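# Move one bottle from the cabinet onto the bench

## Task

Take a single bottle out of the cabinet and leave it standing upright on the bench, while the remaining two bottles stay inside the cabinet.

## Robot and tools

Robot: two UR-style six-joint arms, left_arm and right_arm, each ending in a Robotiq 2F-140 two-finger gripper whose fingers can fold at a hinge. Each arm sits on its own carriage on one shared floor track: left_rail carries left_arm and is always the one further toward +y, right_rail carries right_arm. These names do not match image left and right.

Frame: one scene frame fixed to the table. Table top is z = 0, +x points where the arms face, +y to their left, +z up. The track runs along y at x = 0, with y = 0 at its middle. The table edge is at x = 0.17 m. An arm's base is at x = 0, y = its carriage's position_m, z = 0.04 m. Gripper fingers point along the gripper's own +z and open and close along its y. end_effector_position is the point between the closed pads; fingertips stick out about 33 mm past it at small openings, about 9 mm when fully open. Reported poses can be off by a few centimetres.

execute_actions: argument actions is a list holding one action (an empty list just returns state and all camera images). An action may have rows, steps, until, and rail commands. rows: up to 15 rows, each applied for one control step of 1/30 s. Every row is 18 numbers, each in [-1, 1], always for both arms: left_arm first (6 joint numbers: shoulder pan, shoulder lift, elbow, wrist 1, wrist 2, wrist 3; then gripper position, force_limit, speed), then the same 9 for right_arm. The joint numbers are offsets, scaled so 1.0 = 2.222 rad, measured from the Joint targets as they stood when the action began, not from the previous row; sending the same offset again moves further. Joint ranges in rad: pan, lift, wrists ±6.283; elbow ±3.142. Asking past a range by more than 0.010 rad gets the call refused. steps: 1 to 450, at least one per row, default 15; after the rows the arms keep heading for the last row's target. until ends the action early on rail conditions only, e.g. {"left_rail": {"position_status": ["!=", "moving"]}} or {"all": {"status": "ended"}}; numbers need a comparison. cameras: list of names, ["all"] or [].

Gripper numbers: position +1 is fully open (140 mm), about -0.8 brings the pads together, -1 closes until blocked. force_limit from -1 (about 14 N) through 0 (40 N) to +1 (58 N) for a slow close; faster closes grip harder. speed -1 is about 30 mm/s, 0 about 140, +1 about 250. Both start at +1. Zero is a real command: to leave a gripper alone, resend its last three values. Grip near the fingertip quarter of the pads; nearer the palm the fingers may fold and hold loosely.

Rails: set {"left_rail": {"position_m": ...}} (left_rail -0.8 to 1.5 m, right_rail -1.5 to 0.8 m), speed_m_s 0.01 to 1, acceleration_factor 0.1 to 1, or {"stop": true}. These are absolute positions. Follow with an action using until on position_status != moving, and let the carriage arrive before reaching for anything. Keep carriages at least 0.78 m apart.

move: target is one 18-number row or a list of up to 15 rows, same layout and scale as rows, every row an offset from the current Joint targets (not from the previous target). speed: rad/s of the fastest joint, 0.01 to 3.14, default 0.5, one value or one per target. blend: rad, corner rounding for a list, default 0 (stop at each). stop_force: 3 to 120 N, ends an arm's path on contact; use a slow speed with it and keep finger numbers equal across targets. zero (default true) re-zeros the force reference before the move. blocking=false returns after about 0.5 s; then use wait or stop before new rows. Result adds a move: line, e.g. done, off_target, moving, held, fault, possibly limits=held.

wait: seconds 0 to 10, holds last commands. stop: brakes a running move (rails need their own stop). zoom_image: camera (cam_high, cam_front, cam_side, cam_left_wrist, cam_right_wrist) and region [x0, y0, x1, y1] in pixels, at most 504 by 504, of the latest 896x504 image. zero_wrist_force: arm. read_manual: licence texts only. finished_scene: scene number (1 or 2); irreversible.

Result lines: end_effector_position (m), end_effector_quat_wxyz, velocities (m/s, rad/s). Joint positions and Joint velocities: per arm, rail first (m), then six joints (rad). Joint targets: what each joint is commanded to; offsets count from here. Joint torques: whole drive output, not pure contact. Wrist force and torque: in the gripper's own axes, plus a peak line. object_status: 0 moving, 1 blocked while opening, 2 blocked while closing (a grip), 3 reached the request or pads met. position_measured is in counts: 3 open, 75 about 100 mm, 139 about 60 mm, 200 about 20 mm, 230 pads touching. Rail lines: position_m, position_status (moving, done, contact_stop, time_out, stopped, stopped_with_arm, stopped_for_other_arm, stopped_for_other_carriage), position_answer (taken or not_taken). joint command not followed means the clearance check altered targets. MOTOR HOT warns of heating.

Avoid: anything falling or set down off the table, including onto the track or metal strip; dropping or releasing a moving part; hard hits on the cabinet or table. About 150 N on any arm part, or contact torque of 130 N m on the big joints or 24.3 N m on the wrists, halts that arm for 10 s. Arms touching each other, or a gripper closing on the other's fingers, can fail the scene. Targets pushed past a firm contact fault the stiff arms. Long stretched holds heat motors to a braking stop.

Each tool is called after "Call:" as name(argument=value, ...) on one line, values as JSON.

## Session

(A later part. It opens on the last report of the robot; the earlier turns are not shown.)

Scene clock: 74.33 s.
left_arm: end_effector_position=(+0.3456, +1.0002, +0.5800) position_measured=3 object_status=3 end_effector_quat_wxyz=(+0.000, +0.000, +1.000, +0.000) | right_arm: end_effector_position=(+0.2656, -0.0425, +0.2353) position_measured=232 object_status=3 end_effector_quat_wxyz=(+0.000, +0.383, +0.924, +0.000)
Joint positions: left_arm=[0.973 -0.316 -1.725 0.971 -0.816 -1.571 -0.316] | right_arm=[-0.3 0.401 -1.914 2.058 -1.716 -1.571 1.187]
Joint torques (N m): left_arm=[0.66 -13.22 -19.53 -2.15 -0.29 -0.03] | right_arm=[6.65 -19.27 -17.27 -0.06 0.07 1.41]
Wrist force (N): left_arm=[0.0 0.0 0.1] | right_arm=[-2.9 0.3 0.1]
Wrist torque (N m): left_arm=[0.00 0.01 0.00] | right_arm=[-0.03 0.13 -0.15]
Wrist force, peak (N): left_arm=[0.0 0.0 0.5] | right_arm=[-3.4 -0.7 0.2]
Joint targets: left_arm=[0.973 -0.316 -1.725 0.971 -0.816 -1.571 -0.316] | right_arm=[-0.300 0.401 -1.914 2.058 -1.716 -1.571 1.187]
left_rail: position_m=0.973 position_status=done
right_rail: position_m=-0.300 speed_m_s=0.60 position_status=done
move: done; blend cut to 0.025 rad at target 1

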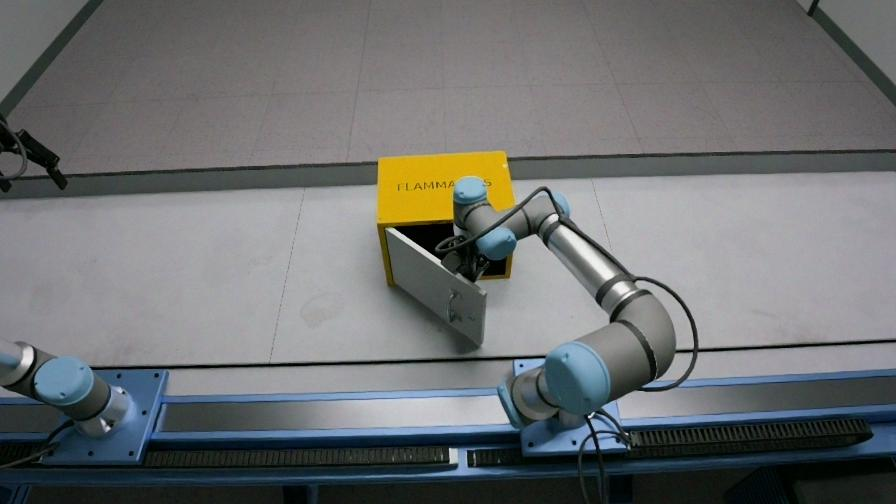

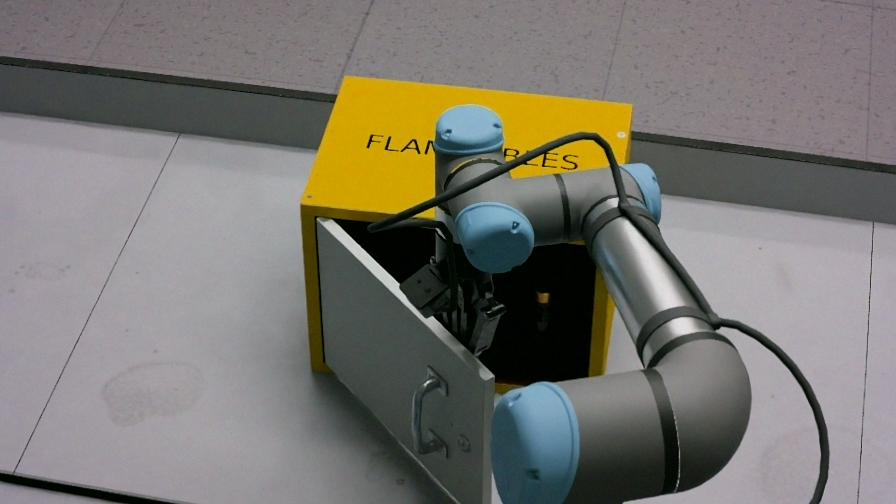

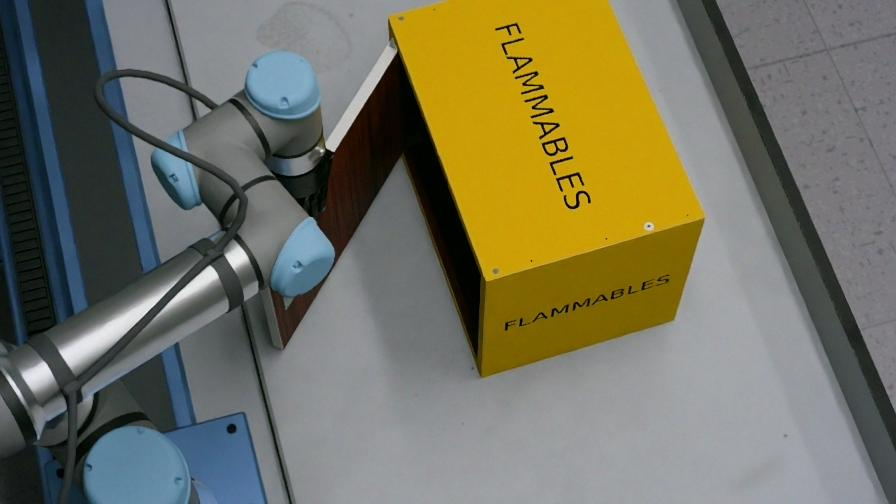

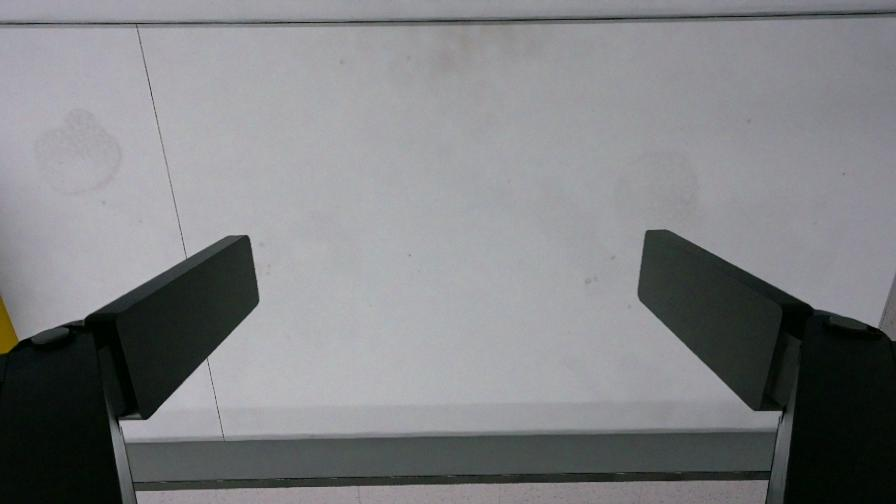

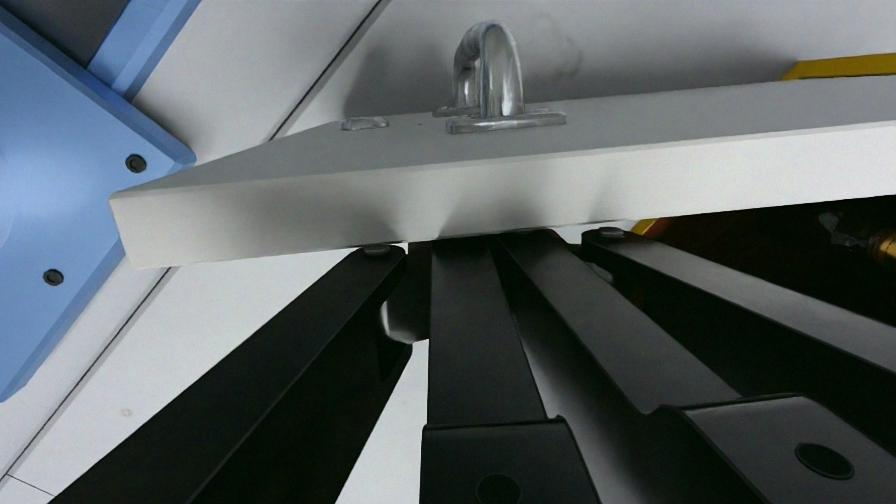

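Call:
move(target=[[0,0,0,0,0,0,1,1,1, 0.09504,0.00910,-0.00585,-0.00325,0,0.21286, -1, 0, -0.5],[0,0,0,0,0,0,1,1,1, 0.18532,0.05734,-0.03998,-0.01735,0,0.42097, -1, 0, -0.5],[0,0,0,0,0,0,1,1,1, 0.25035,0.12818,-0.10018,-0.02800,0,0.60381, -1, 0, -0.5],[0,0,0,0,0,0,1,1,1, 0.28736,0.20775,-0.18242,-0.02533,0,0.75865, -1, 0, -0.5],[0,0,0,0,0,0,1,1,1, 0.30101,0.27854,-0.26850,-0.01005,0,0.87441, -1, 0, -0.5]], speed=0.25, blend=[0.08, 0.08, 0.08, 0.08, 0], stop_force=30, cameras=["all"])

Scene clock: 85.37 s.
left_arm: end_effector_position=(+0.3456, +1.0002, +0.5800) position_measured=3 object_status=3 end_effector_quat_wxyz=(+0.000, +0.000, +1.000, +0.000) | right_arm: end_effector_position=(+0.1722, +0.2925, +0.2354) position_measured=232 object_status=3 end_effector_quat_wxyz=(+0.000, +0.857, +0.515, +0.000)
Joint positions: left_arm=[0.973 -0.316 -1.725 0.971 -0.816 -1.571 -0.316] | right_arm=[-0.3 1.07 -1.295 1.462 -1.738 -1.571 3.13]
Joint torques (N m): left_arm=[1.57 -13.25 -19.56 -1.97 -0.31 0] | right_arm=[5.37 -24.01 -36.94 -1.19 0.02 1.43]
Wrist force (N): left_arm=[-0.1 0.1 0.1] | right_arm=[-3.0 0.6 0.1]
Wrist torque (N m): left_arm=[0.02 0.01 0.00] | right_arm=[0.07 0.16 -0.15]
Wrist force, peak (N): left_arm=[0.1 0.0 0.5] | right_arm=[-3.9 -0.7 -0.1]
Joint targets: left_arm=[0.973 -0.316 -1.725 0.971 -0.816 -1.571 -0.316] | right_arm=[-0.300 1.070 -1.295 1.462 -1.738 -1.571 3.130]
left_rail: position_m=0.973 position_status=done
right_rail: position_m=-0.300 speed_m_s=0.60 position_status=done
move: done

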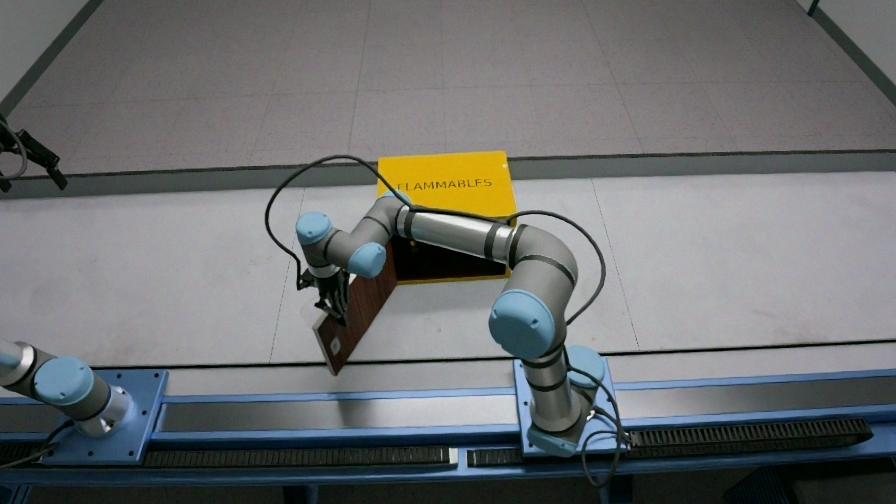

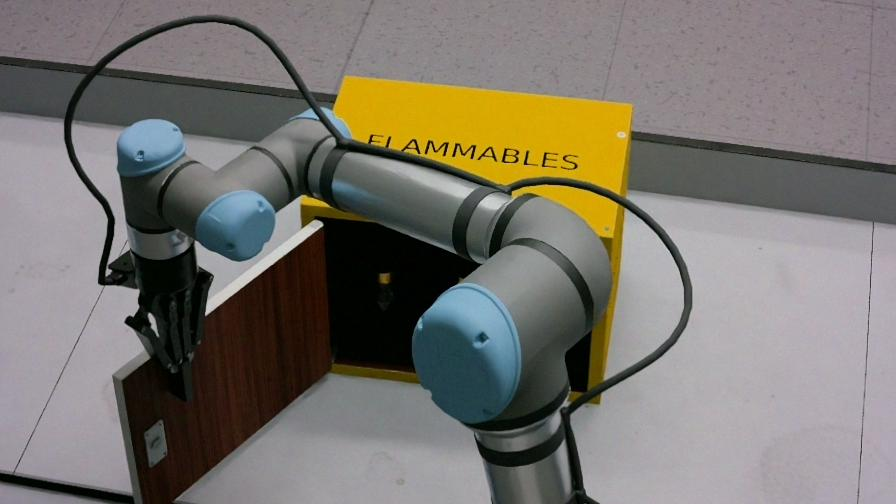

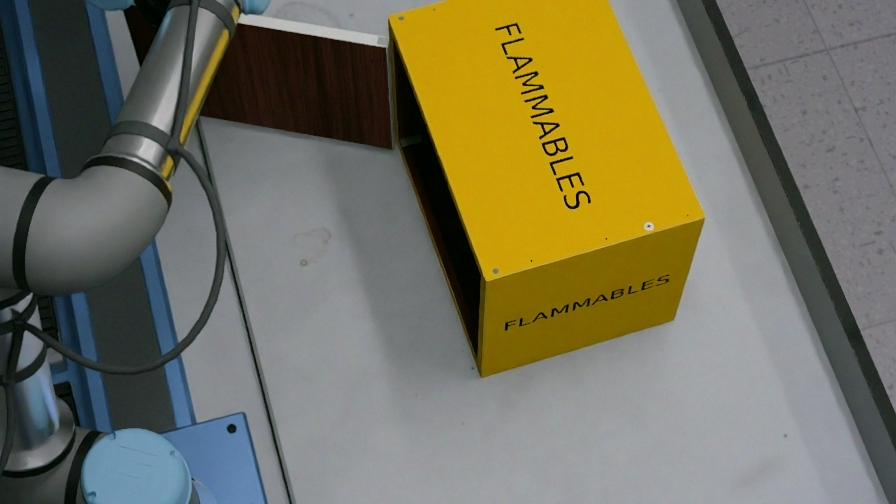

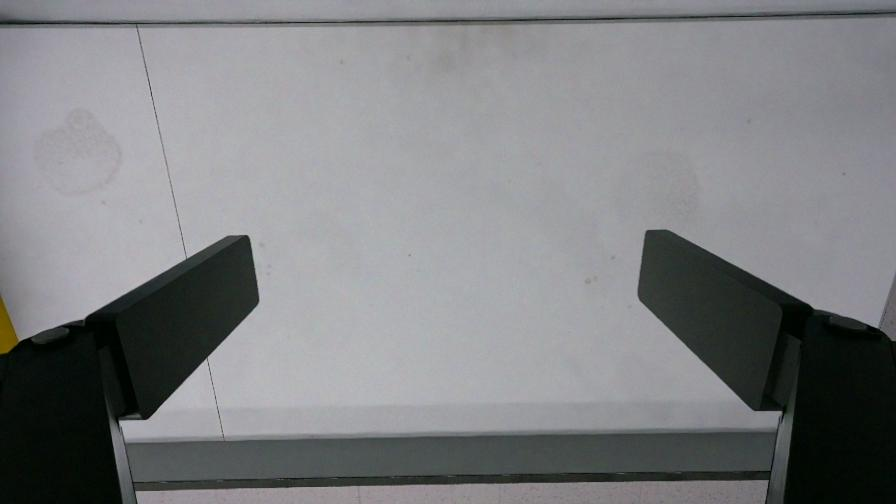

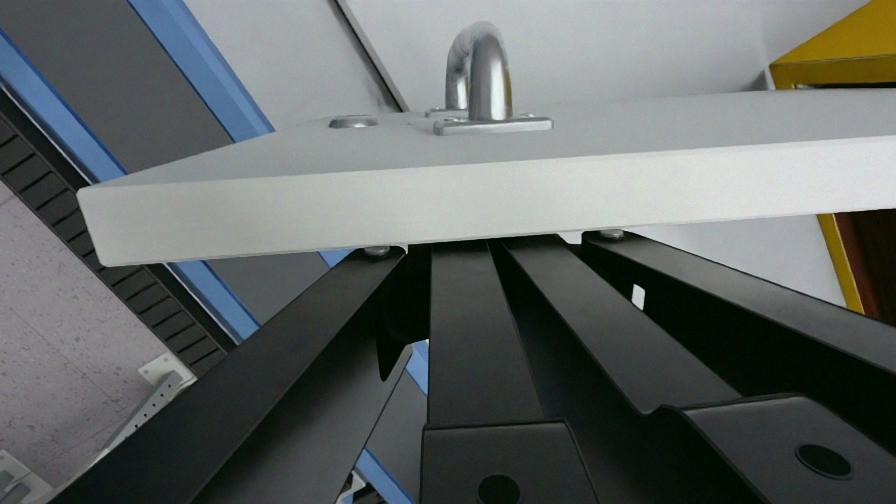

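Call:
move(target=[0,0,0,0,0,0,1,1,1, -0.00059,-0.06270,0.07684,-0.01414,0,-0.00059, -1, 0, -0.5], speed=0.2, cameras=["cam_high", "cam_front", "cam_right_wrist"])

Scene clock: 92.17 s.
left_arm: end_effector_position=(+0.3456, +1.0002, +0.5800) position_measured=3 object_status=3 end_effector_quat_wxyz=(+0.000, +0.000, +1.000, +0.000) | right_arm: end_effector_position=(+0.1441, +0.2396, +0.2354) position_measured=232 object_status=3 end_effector_quat_wxyz=(+0.000, +0.857, +0.515, +0.000)
Joint positions: left_arm=[0.973 -0.316 -1.725 0.971 -0.816 -1.571 -0.316] | right_arm=[-0.3 1.069 -1.434 1.632 -1.77 -1.571 3.128]
Joint torques (N m): left_arm=[1.27 -12.75 -19.52 -1.85 -0.19 -0.01] | right_arm=[-8.11 -39.07 -17.98 -5.24 0.01 -1.82]
Wrist force (N): left_arm=[0.0 0.1 0.2] | right_arm=[0.2 0.0 0.2]
Wrist torque (N m): left_arm=[0.02 -0.01 0.00] | right_arm=[0.04 -0.05 0.00]
Wrist force, peak (N): left_arm=[-0.1 0.1 0.5] | right_arm=[-3.3 0.5 0.1]
Joint targets: left_arm=[0.973 -0.316 -1.725 0.971 -0.816 -1.571 -0.316] | right_arm=[-0.300 1.069 -1.434 1.632 -1.770 -1.571 3.128]
left_rail: position_m=0.973 position_status=done
right_rail: position_m=-0.300 speed_m_s=0.60 position_status=done
move: done
Images, in order (width x height): cam_high 896x504, cam_front 896x504, cam_right_wrist 896x504.

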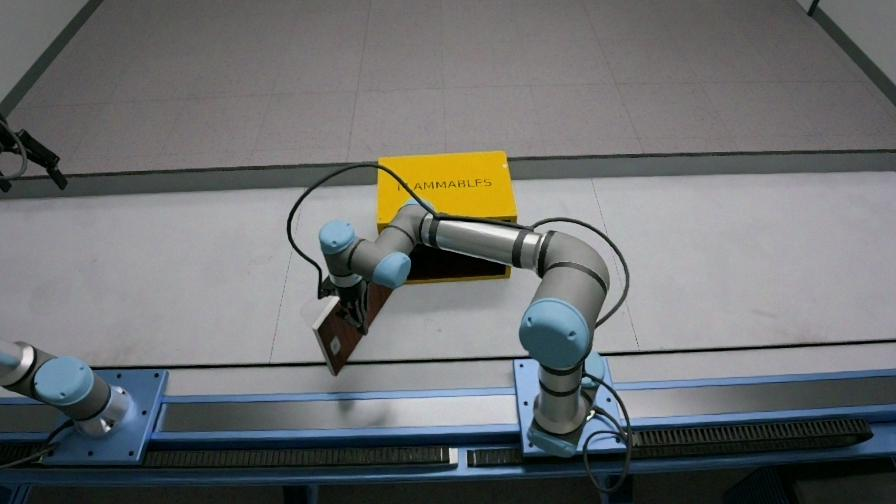

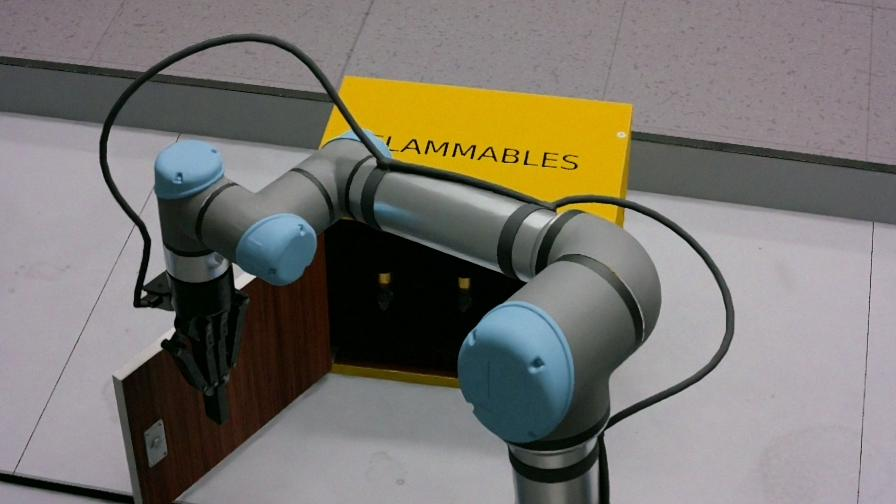

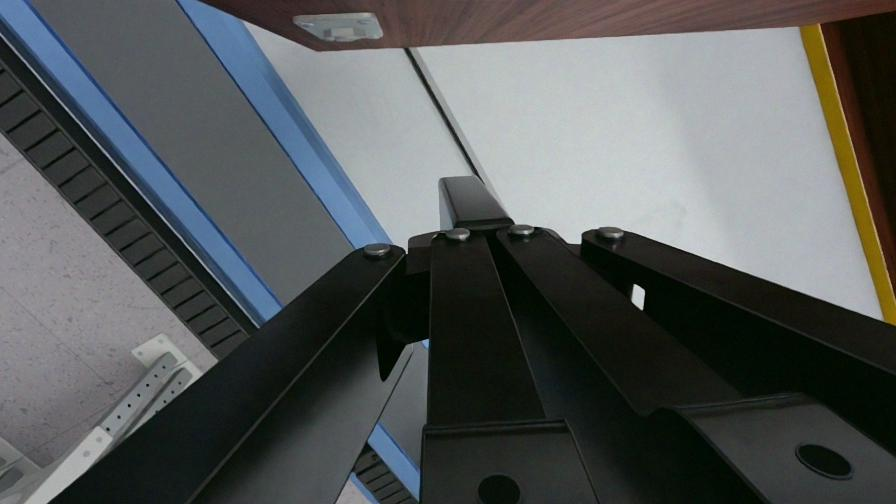

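Call:
execute_actions(actions=[{"right_rail": {"position_m": -0.45, "speed_m_s": 0.6, "acceleration_factor": 0.5}, "steps": 100, "until": {"right_rail": {"position_status": ["!=", "moving"]}}}])

Call:
move(target=[0,0,0,0,0,0,1,1,1, 0.0426, 0.1245, 0.1641, 0.4185, -0.8901, -1.4079, -1, 0, -0.5], speed=0.8, stop_force=60, cameras=["all"])

Scene clock: 93.97 s.
left_arm: end_effector_position=(+0.3456, +1.0002, +0.5800) position_measured=3 object_status=3 end_effector_quat_wxyz=(+0.000, +0.000, +1.000, +0.000) | right_arm: end_effector_position=(+0.1440, +0.0896, +0.2354) position_measured=232 object_status=3 end_effector_quat_wxyz=(+0.000, +0.857, +0.515, +0.000)
Joint positions: left_arm=[0.973 -0.316 -1.725 0.971 -0.816 -1.571 -0.316] | right_arm=[-0.45 1.069 -1.434 1.632 -1.77 -1.571 3.128]
Joint torques (N m): left_arm=[1.83 -12.68 -19.69 -1.86 -0.3 0.02] | right_arm=[-6.12 -30.39 -22.64 -2.87 -0.03 -1.62]
Wrist force (N): left_arm=[0.0 0.0 0.2] | right_arm=[0.1 0.0 0.2]
Wrist torque (N m): left_arm=[0.00 -0.01 0.01] | right_arm=[0.03 -0.05 0.01]
Wrist force, peak (N): left_arm=[-0.2 -0.1 0.3] | right_arm=[1.5 -0.5 0.3]
Joint targets: left_arm=[0.973 -0.316 -1.725 0.971 -0.816 -1.571 -0.316] | right_arm=[-0.450 1.069 -1.434 1.632 -1.770 -1.571 3.128]
Tool commands: left_gripper/position=+1.0 left_gripper/force_limit=+1.0 left_gripper/speed=+1.0 right_gripper/position=-1.0 right_gripper/force_limit=+0.0 right_gripper/speed=-0.5
left_rail: position_m=0.973 position_status=done
right_rail: position_m=-0.450 speed_m_s=0.60 position_status=done

every number of target must lie in its column's range; nothing of the call was run

Call:
move(target=[0,0,0,0,0,0,1,1,1, 0.0277, 0.0809, 0.1067, 0.2720, -0.5786, -0.9151, -1, 0, -0.5], speed=0.8, stop_force=60)

Call:
move(target=[0,0,0,0,0,0,1,1,1, 0.0149, 0.0436, 0.0574, 0.1465, -0.3115, -0.4927, -1, 0, -0.5], speed=0.6, stop_force=60, cameras=["all"])

Scene clock: 98.43 s.
left_arm: end_effector_position=(+0.3456, +1.0002, +0.5800) position_measured=3 object_status=3 end_effector_quat_wxyz=(+0.000, +0.000, +1.000, +0.000) | right_arm: end_effector_position=(+0.3328, -0.1314, +0.2494) position_measured=232 object_status=3 end_effector_quat_wxyz=(+0.296, -0.305, +0.693, -0.582)
Joint positions: left_arm=[0.973 -0.316 -1.725 0.971 -0.816 -1.571 -0.316] | right_arm=[-0.45 1.13 -1.255 1.869 -1.165 -2.856 1.095]
Joint torques (N m): left_arm=[1.87 -13.18 -19.55 -1.79 -0.35 -0.04] | right_arm=[5.71 -20.5 -11.46 1.39 -3.83 -1.85]
Wrist force (N): left_arm=[-0.1 0.2 0.3] | right_arm=[-0.4 0.4 -1.0]
Wrist torque (N m): left_arm=[0.03 0.01 0.01] | right_arm=[-0.53 0.34 0.18]
Wrist force, peak (N): left_arm=[0.0 0.2 0.5] | right_arm=[-0.6 0.5 -1.1]
Joint targets: left_arm=[0.973 -0.316 -1.725 0.971 -0.816 -1.571 -0.316] | right_arm=[-0.450 1.130 -1.255 1.869 -1.165 -2.856 1.095]
left_rail: position_m=0.973 position_status=done
right_rail: position_m=-0.450 speed_m_s=0.60 position_status=done
move: done

Scene clock: 100.13 s.
left_arm: end_effector_position=(+0.3456, +1.0002, +0.5800) position_measured=3 object_status=3 end_effector_quat_wxyz=(+0.000, +0.000, +1.000, +0.000) | right_arm: end_effector_position=(+0.3503, -0.1100, +0.2539) position_measured=232 object_status=3 end_effector_quat_wxyz=(-0.240, +0.451, -0.567, +0.646)
Joint positions: left_arm=[0.973 -0.316 -1.725 0.971 -0.816 -1.571 -0.316] | right_arm=[-0.45 1.138 -1.231 1.9 -1.088 -3.02 0.838]
Joint torques (N m): left_arm=[1.45 -12.75 -19.68 -1.77 -0.33 0.02] | right_arm=[-8.26 -42 -29.16 -3.18 1.52 1.32]
Wrist force (N): left_arm=[-0.1 0.1 0.3] | right_arm=[-0.6 0.3 -1.4]
Wrist torque (N m): left_arm=[0.02 0.02 0.00] | right_arm=[-0.57 0.29 0.14]
Wrist force, peak (N): left_arm=[0.2 0.2 0.5] | right_arm=[-2.0 1.1 -1.2]
Joint targets: left_arm=[0.973 -0.316 -1.725 0.971 -0.816 -1.571 -0.316] | right_arm=[-0.450 1.138 -1.231 1.900 -1.088 -3.020 0.838]
left_rail: position_m=0.973 position_status=done
right_rail: position_m=-0.450 speed_m_s=0.60 position_status=done
move: held (right_arm; a check stopped the path); limits=held; right_arm: the wrist 3 is farthest, 0.837 rad from its target
joint command not followed: on one or more control steps a check withheld the commanded joint targets of the right arm, and it was not sent them on those steps.
cause: the commanded joint targets, or the way to them, would bring two parts of the arm too close to each other (its gripper and another part of the arm, with joints 5 (wrist 1) to 7 (wrist 3) between them, 12 mm apart when it was first held).

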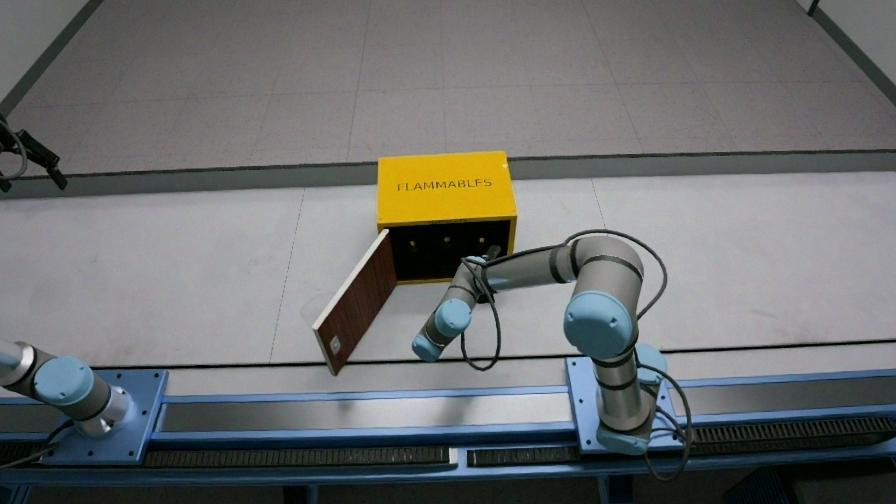

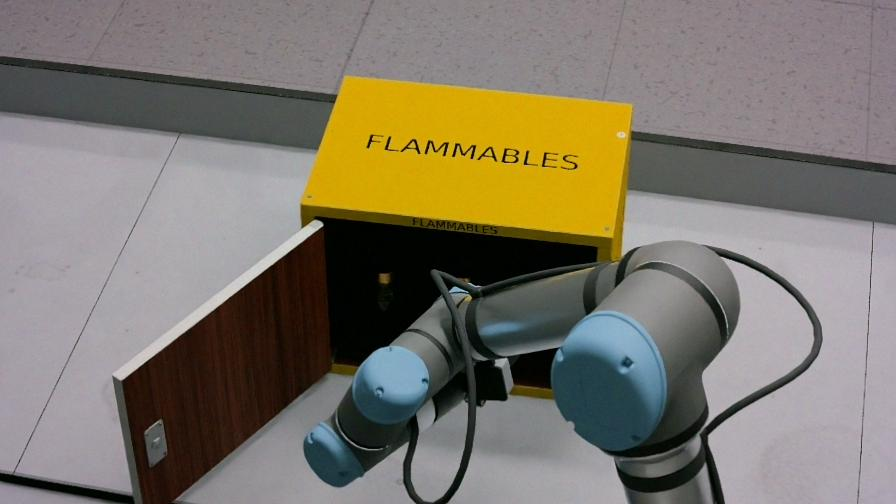

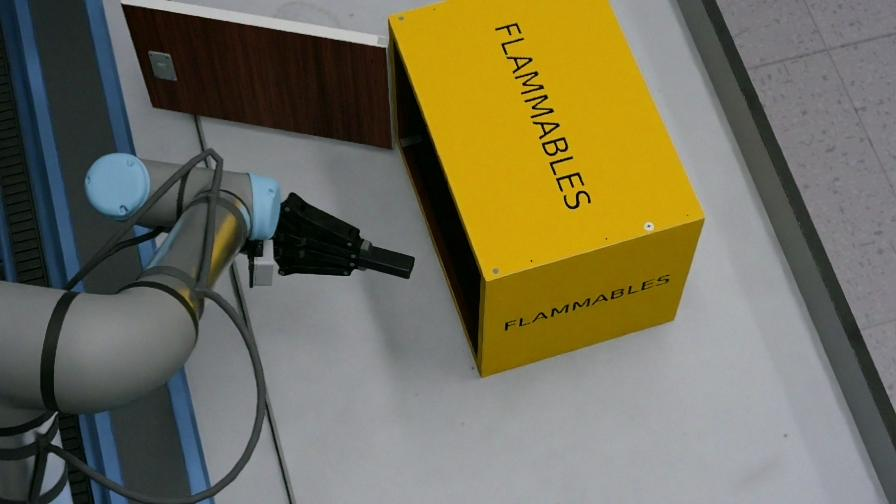

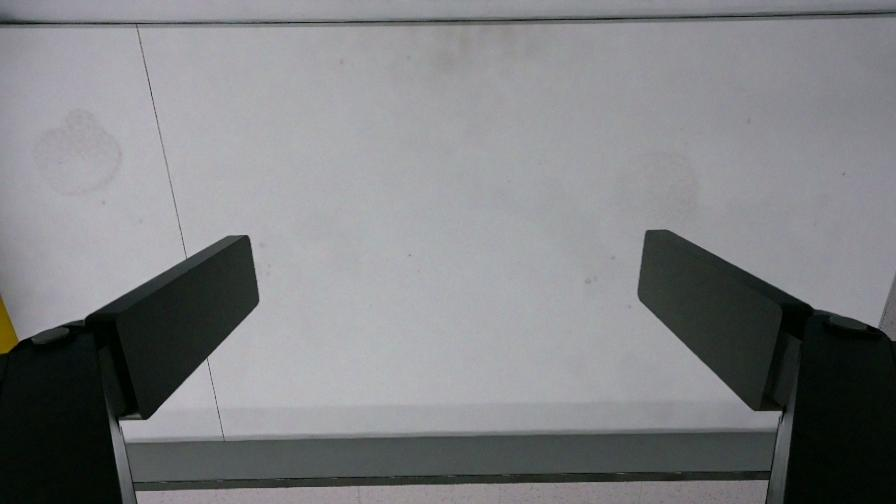

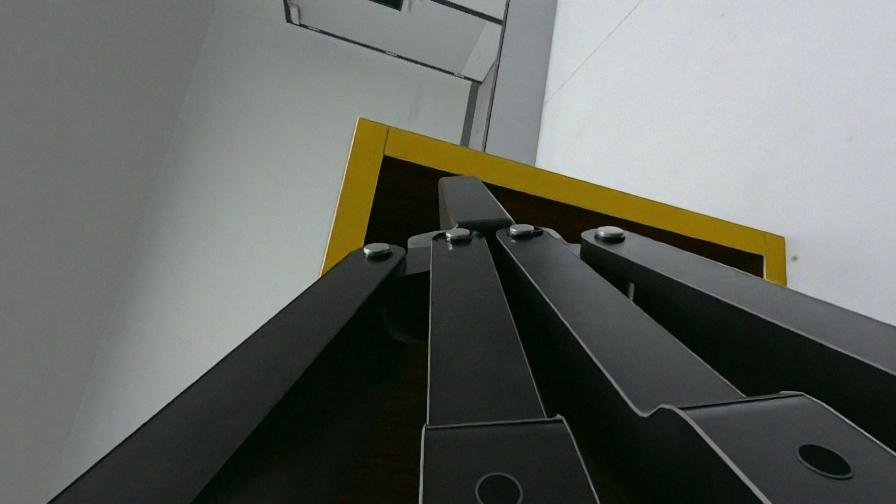

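Call:
zoom_image(camera="cam_front", region=[320, 220, 500, 400])

Call:
zoom_image(camera="cam_high", region=[370, 215, 530, 295])

Scaled by 2.800.

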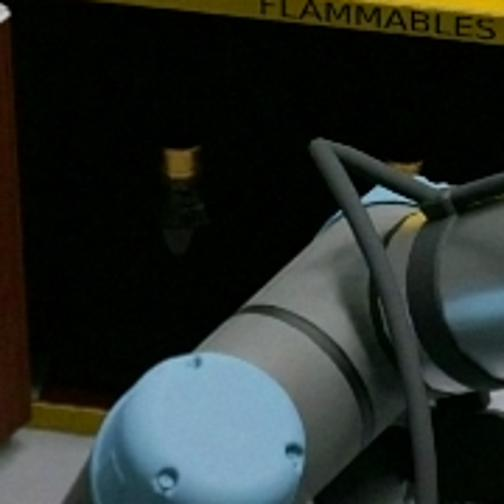

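Scaled by 3.150.

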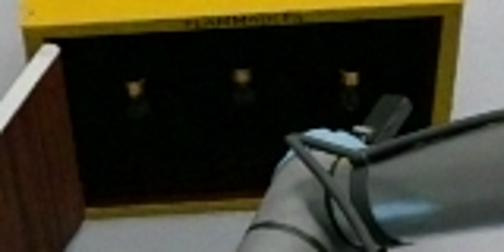

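Call:
execute_actions(actions=[{"right_rail": {"position_m": -0.75, "speed_m_s": 0.6, "acceleration_factor": 0.5}, "steps": 120, "until": {"right_rail": {"position_status": ["!=", "moving"]}}}])

Call:
move(target=[[0,0,0,0,0,0,1,1,1, -0.05,-0.03,0.10,-0.01,-0.16,0.80, -1, 0, -0.5],[0,0,0,0,0,0,1,1,1, -0.1563,-0.1096,0.3203,-0.0221,-0.5237,0.55, -1, 0, -0.5],[0,0,0,0,0,0,1,1,1, -0.1563,-0.1096,0.3203,-0.0221,-0.5237,-0.3771, -1, 0, -0.5]], speed=0.8, blend=[0.2, 0.2, 0], cameras=["cam_high", "cam_side", "cam_right_wrist"])

Scene clock: 129.30 s.
left_arm: end_effector_position=(+0.3456, +1.0002, +0.5800) position_measured=3 object_status=3 end_effector_quat_wxyz=(+0.000, +0.000, +1.000, +0.000) | right_arm: end_effector_position=(+0.3503, -0.4100, +0.2539) position_measured=232 object_status=3 end_effector_quat_wxyz=(-0.240, +0.451, -0.567, +0.646)
Joint positions: left_arm=[0.973 -0.316 -1.725 0.971 -0.816 -1.571 -0.316] | right_arm=[-0.75 1.138 -1.232 1.9 -1.088 -3.02 0.838]
Joint torques (N m): left_arm=[1.66 -12.69 -19.65 -1.68 -0.42 0.04] | right_arm=[-4.62 -32.91 -13.45 -0.23 -0.05 1.25]
Wrist force (N): left_arm=[-0.1 0.0 0.2] | right_arm=[-0.6 0.2 -1.4]
Wrist torque (N m): left_arm=[0.00 0.01 0.01] | right_arm=[-0.58 0.30 0.14]
Wrist force, peak (N): left_arm=[-0.1 0.1 0.5] | right_arm=[-1.8 0.2 -2.1]
Joint targets: left_arm=[0.973 -0.316 -1.725 0.971 -0.816 -1.571 -0.316] | right_arm=[-0.750 1.138 -1.231 1.900 -1.088 -3.020 0.838]
Tool commands: left_gripper/position=+1.0 left_gripper/force_limit=+1.0 left_gripper/speed=+1.0 right_gripper/position=-1.0 right_gripper/force_limit=+0.0 right_gripper/speed=-0.5
left_rail: position_m=0.973 position_status=done
right_rail: position_m=-0.750 speed_m_s=0.60 position_status=done

Scene clock: 135.87 s.
left_arm: end_effector_position=(+0.3456, +1.0002, +0.5800) position_measured=3 object_status=3 end_effector_quat_wxyz=(+0.000, +0.000, +1.000, +0.000) | right_arm: end_effector_position=(+0.3503, -0.4292, +0.1702) position_measured=232 object_status=3 end_effector_quat_wxyz=(-0.093, +0.701, +0.092, +0.701)
Joint positions: left_arm=[0.973 -0.316 -1.725 0.971 -0.816 -1.571 -0.316] | right_arm=[-0.75 0.791 -1.475 2.611 -1.137 -4.184 0]
Joint torques (N m): left_arm=[2.02 -12.62 -19.89 -1.54 -0.38 0] | right_arm=[-7.01 -24.69 -3.73 -4.25 -2.39 -1.83]
Wrist force (N): left_arm=[0.0 0.1 0.2] | right_arm=[-0.1 0.0 -0.4]
Wrist torque (N m): left_arm=[0.01 0.01 0.00] | right_arm=[-0.17 -0.05 0.26]
Wrist force, peak (N): left_arm=[0.0 0.0 0.5] | right_arm=[-0.7 0.6 -1.7]
Joint targets: left_arm=[0.973 -0.316 -1.725 0.971 -0.816 -1.571 -0.316] | right_arm=[-0.750 0.791 -1.475 2.611 -1.137 -4.184 0.000]
left_rail: position_m=0.973 position_status=done
right_rail: position_m=-0.750 speed_m_s=0.60 position_status=done
move: done
Images, in order (width x height): cam_high 896x504, cam_side 896x504, cam_right_wrist 896x504.

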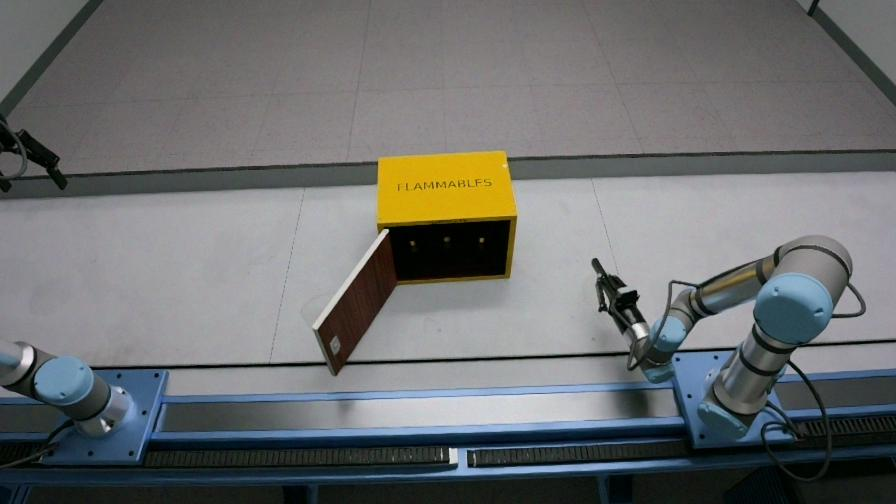

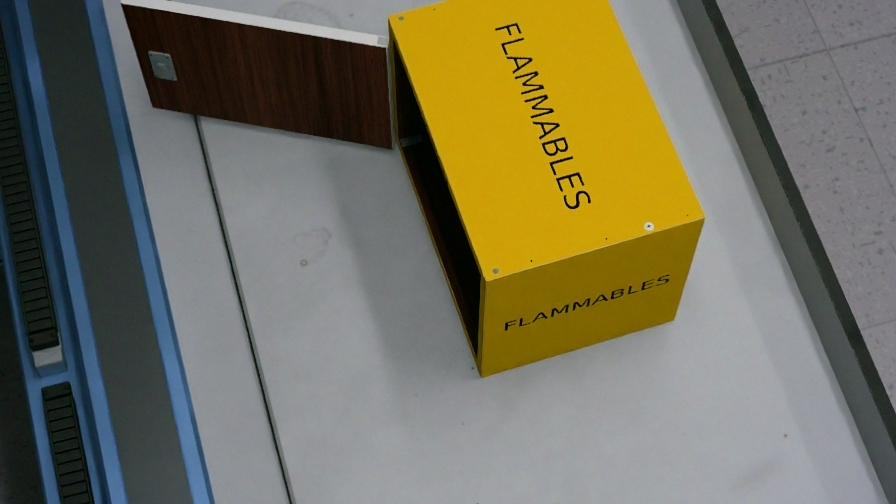

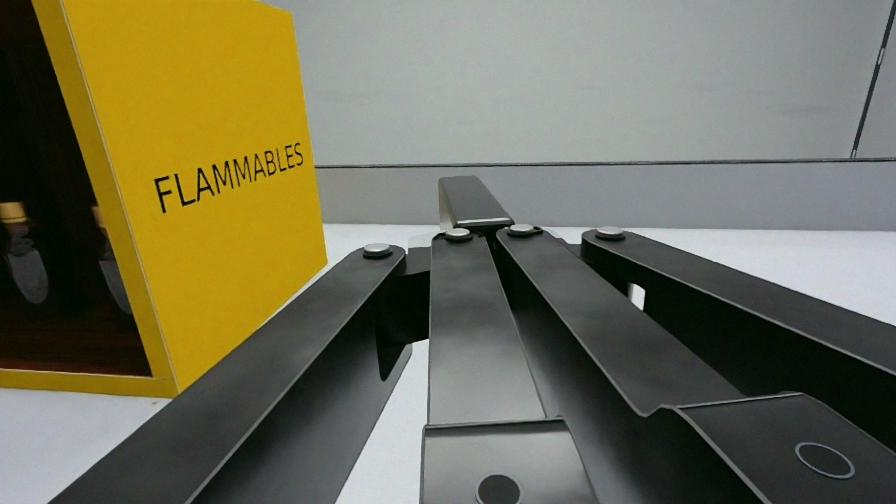

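Call:
execute_actions(actions=[{"rows": [[0,0,0,0,0,0,1,1,1,0,0,0,0,0,0,1,0,0]], "steps": 150, "right_rail": {"position_m": -0.33, "speed_m_s": 0.5, "acceleration_factor": 0.4}, "until": {"right_rail": {"position_status": ["!=", "moving"]}}}], cameras=["cam_high", "cam_front", "cam_right_wrist"])

Scene clock: 139.47 s.
left_arm: end_effector_position=(+0.3456, +1.0002, +0.5800) position_measured=3 object_status=3 end_effector_quat_wxyz=(+0.000, +0.000, +1.000, +0.000) | right_arm: end_effector_position=(+0.3503, -0.0092, +0.1702) position_measured=3 object_status=3 end_effector_quat_wxyz=(-0.093, +0.701, +0.093, +0.701)
Joint positions: left_arm=[0.973 -0.316 -1.725 0.971 -0.816 -1.571 -0.316] | right_arm=[-0.33 0.791 -1.475 2.611 -1.137 -4.184 0]
Joint torques (N m): left_arm=[1.97 -12.29 -19.94 -1.44 -0.43 0.08] | right_arm=[-6.04 -11.86 -19.99 -3.68 -0.95 -1.65]
Wrist force (N): left_arm=[0.1 0.1 0.3] | right_arm=[-0.2 0.1 -0.4]
Wrist torque (N m): left_arm=[0.01 -0.01 0.00] | right_arm=[-0.15 0.04 0.26]
Wrist force, peak (N): left_arm=[0.1 0.2 0.5] | right_arm=[-0.3 1.6 -0.9]
Joint targets: left_arm=[0.973 -0.316 -1.725 0.971 -0.816 -1.571 -0.316] | right_arm=[-0.330 0.791 -1.475 2.611 -1.137 -4.184 0.000]
left_rail: position_m=0.973 position_status=done
right_rail: position_m=-0.330 speed_m_s=0.50 position_status=done
Images, in order (width x height): cam_high 896x504, cam_front 896x504, cam_right_wrist 896x504.

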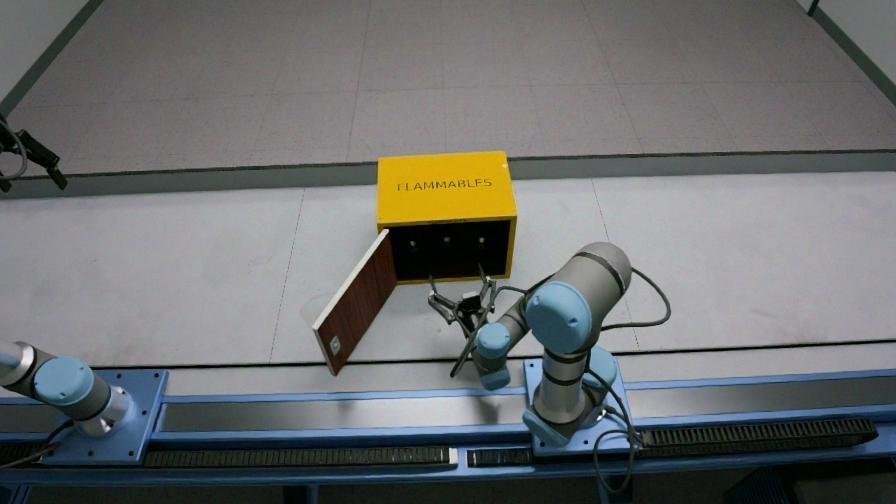

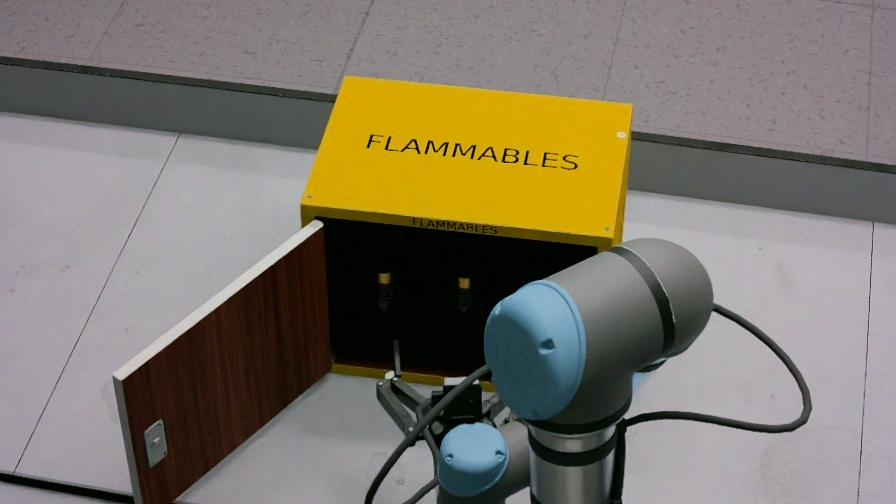

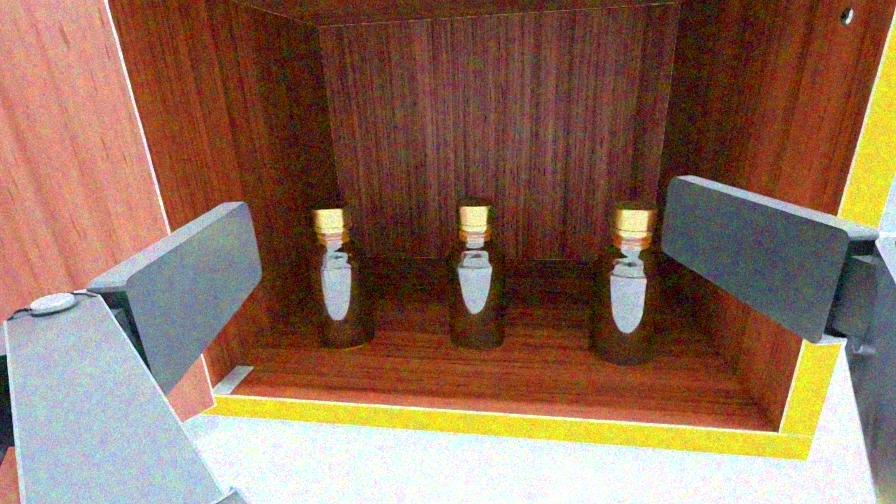

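Call:
zoom_image(camera="cam_right_wrist", region=[280, 180, 680, 380])

Call:
zoom_image(camera="cam_right_wrist", region=[560, 180, 720, 380])

Call:
zoom_image(camera="cam_right_wrist", region=[400, 180, 560, 380])

Scaled by 1.260.

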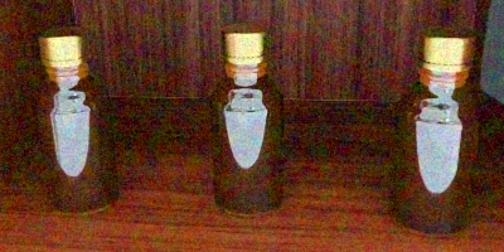

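Scaled by 2.520.

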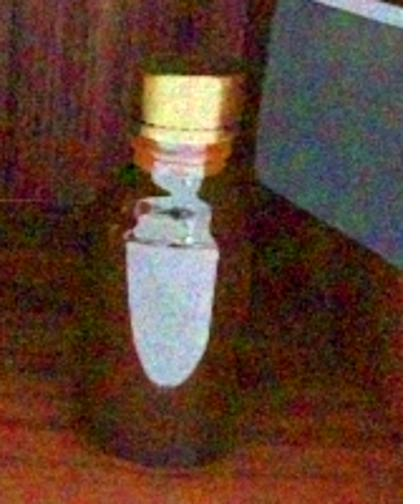

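Scaled by 2.520.

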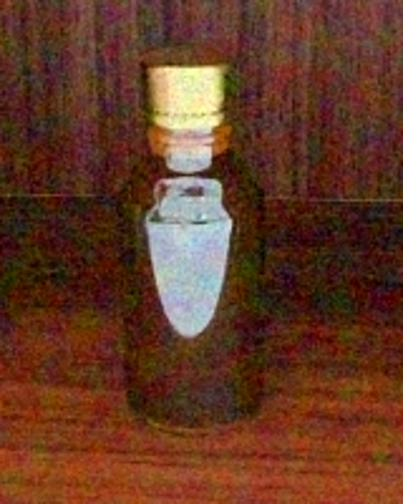

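Call:
zoom_image(camera="cam_right_wrist", region=[90, 0, 440, 200])

Call:
zoom_image(camera="cam_right_wrist", region=[600, 0, 896, 200])

Call:
zoom_image(camera="cam_right_wrist", region=[180, 240, 440, 450])

Call:
zoom_image(camera="cam_right_wrist", region=[560, 240, 896, 480])

Scaled by 1.440.

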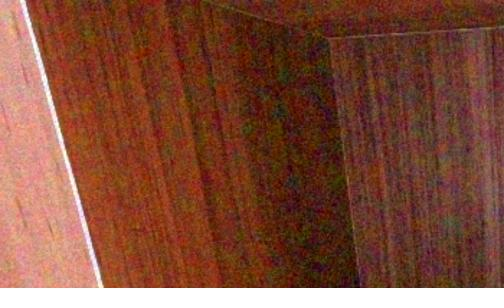

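Scaled by 1.703.

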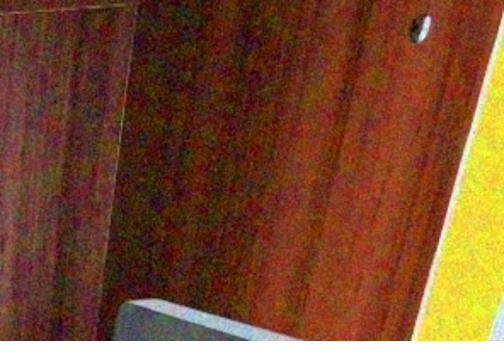

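Scaled by 1.938.

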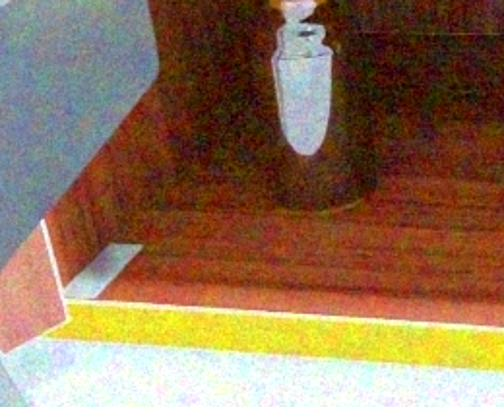

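Scaled by 1.500.

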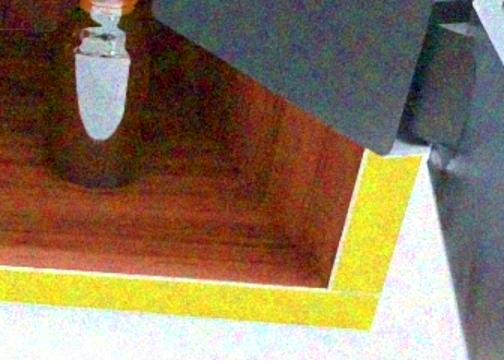

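Call:
zoom_image(camera="cam_right_wrist", region=[0, 180, 300, 430])

Call:
zoom_image(camera="cam_right_wrist", region=[640, 150, 896, 370])

Scaled by 1.680.

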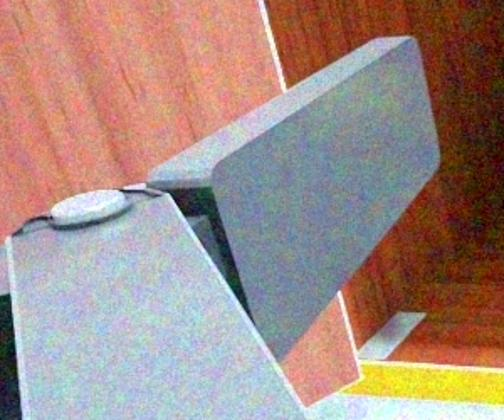

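Scaled by 1.969.

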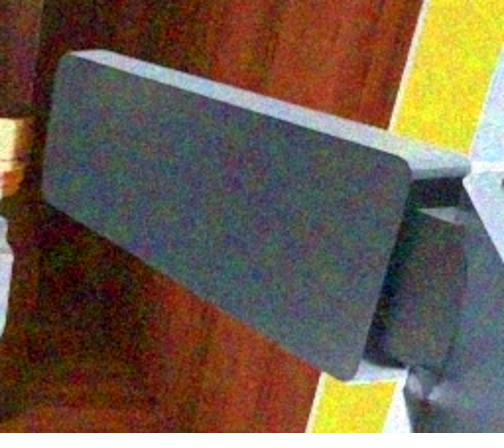

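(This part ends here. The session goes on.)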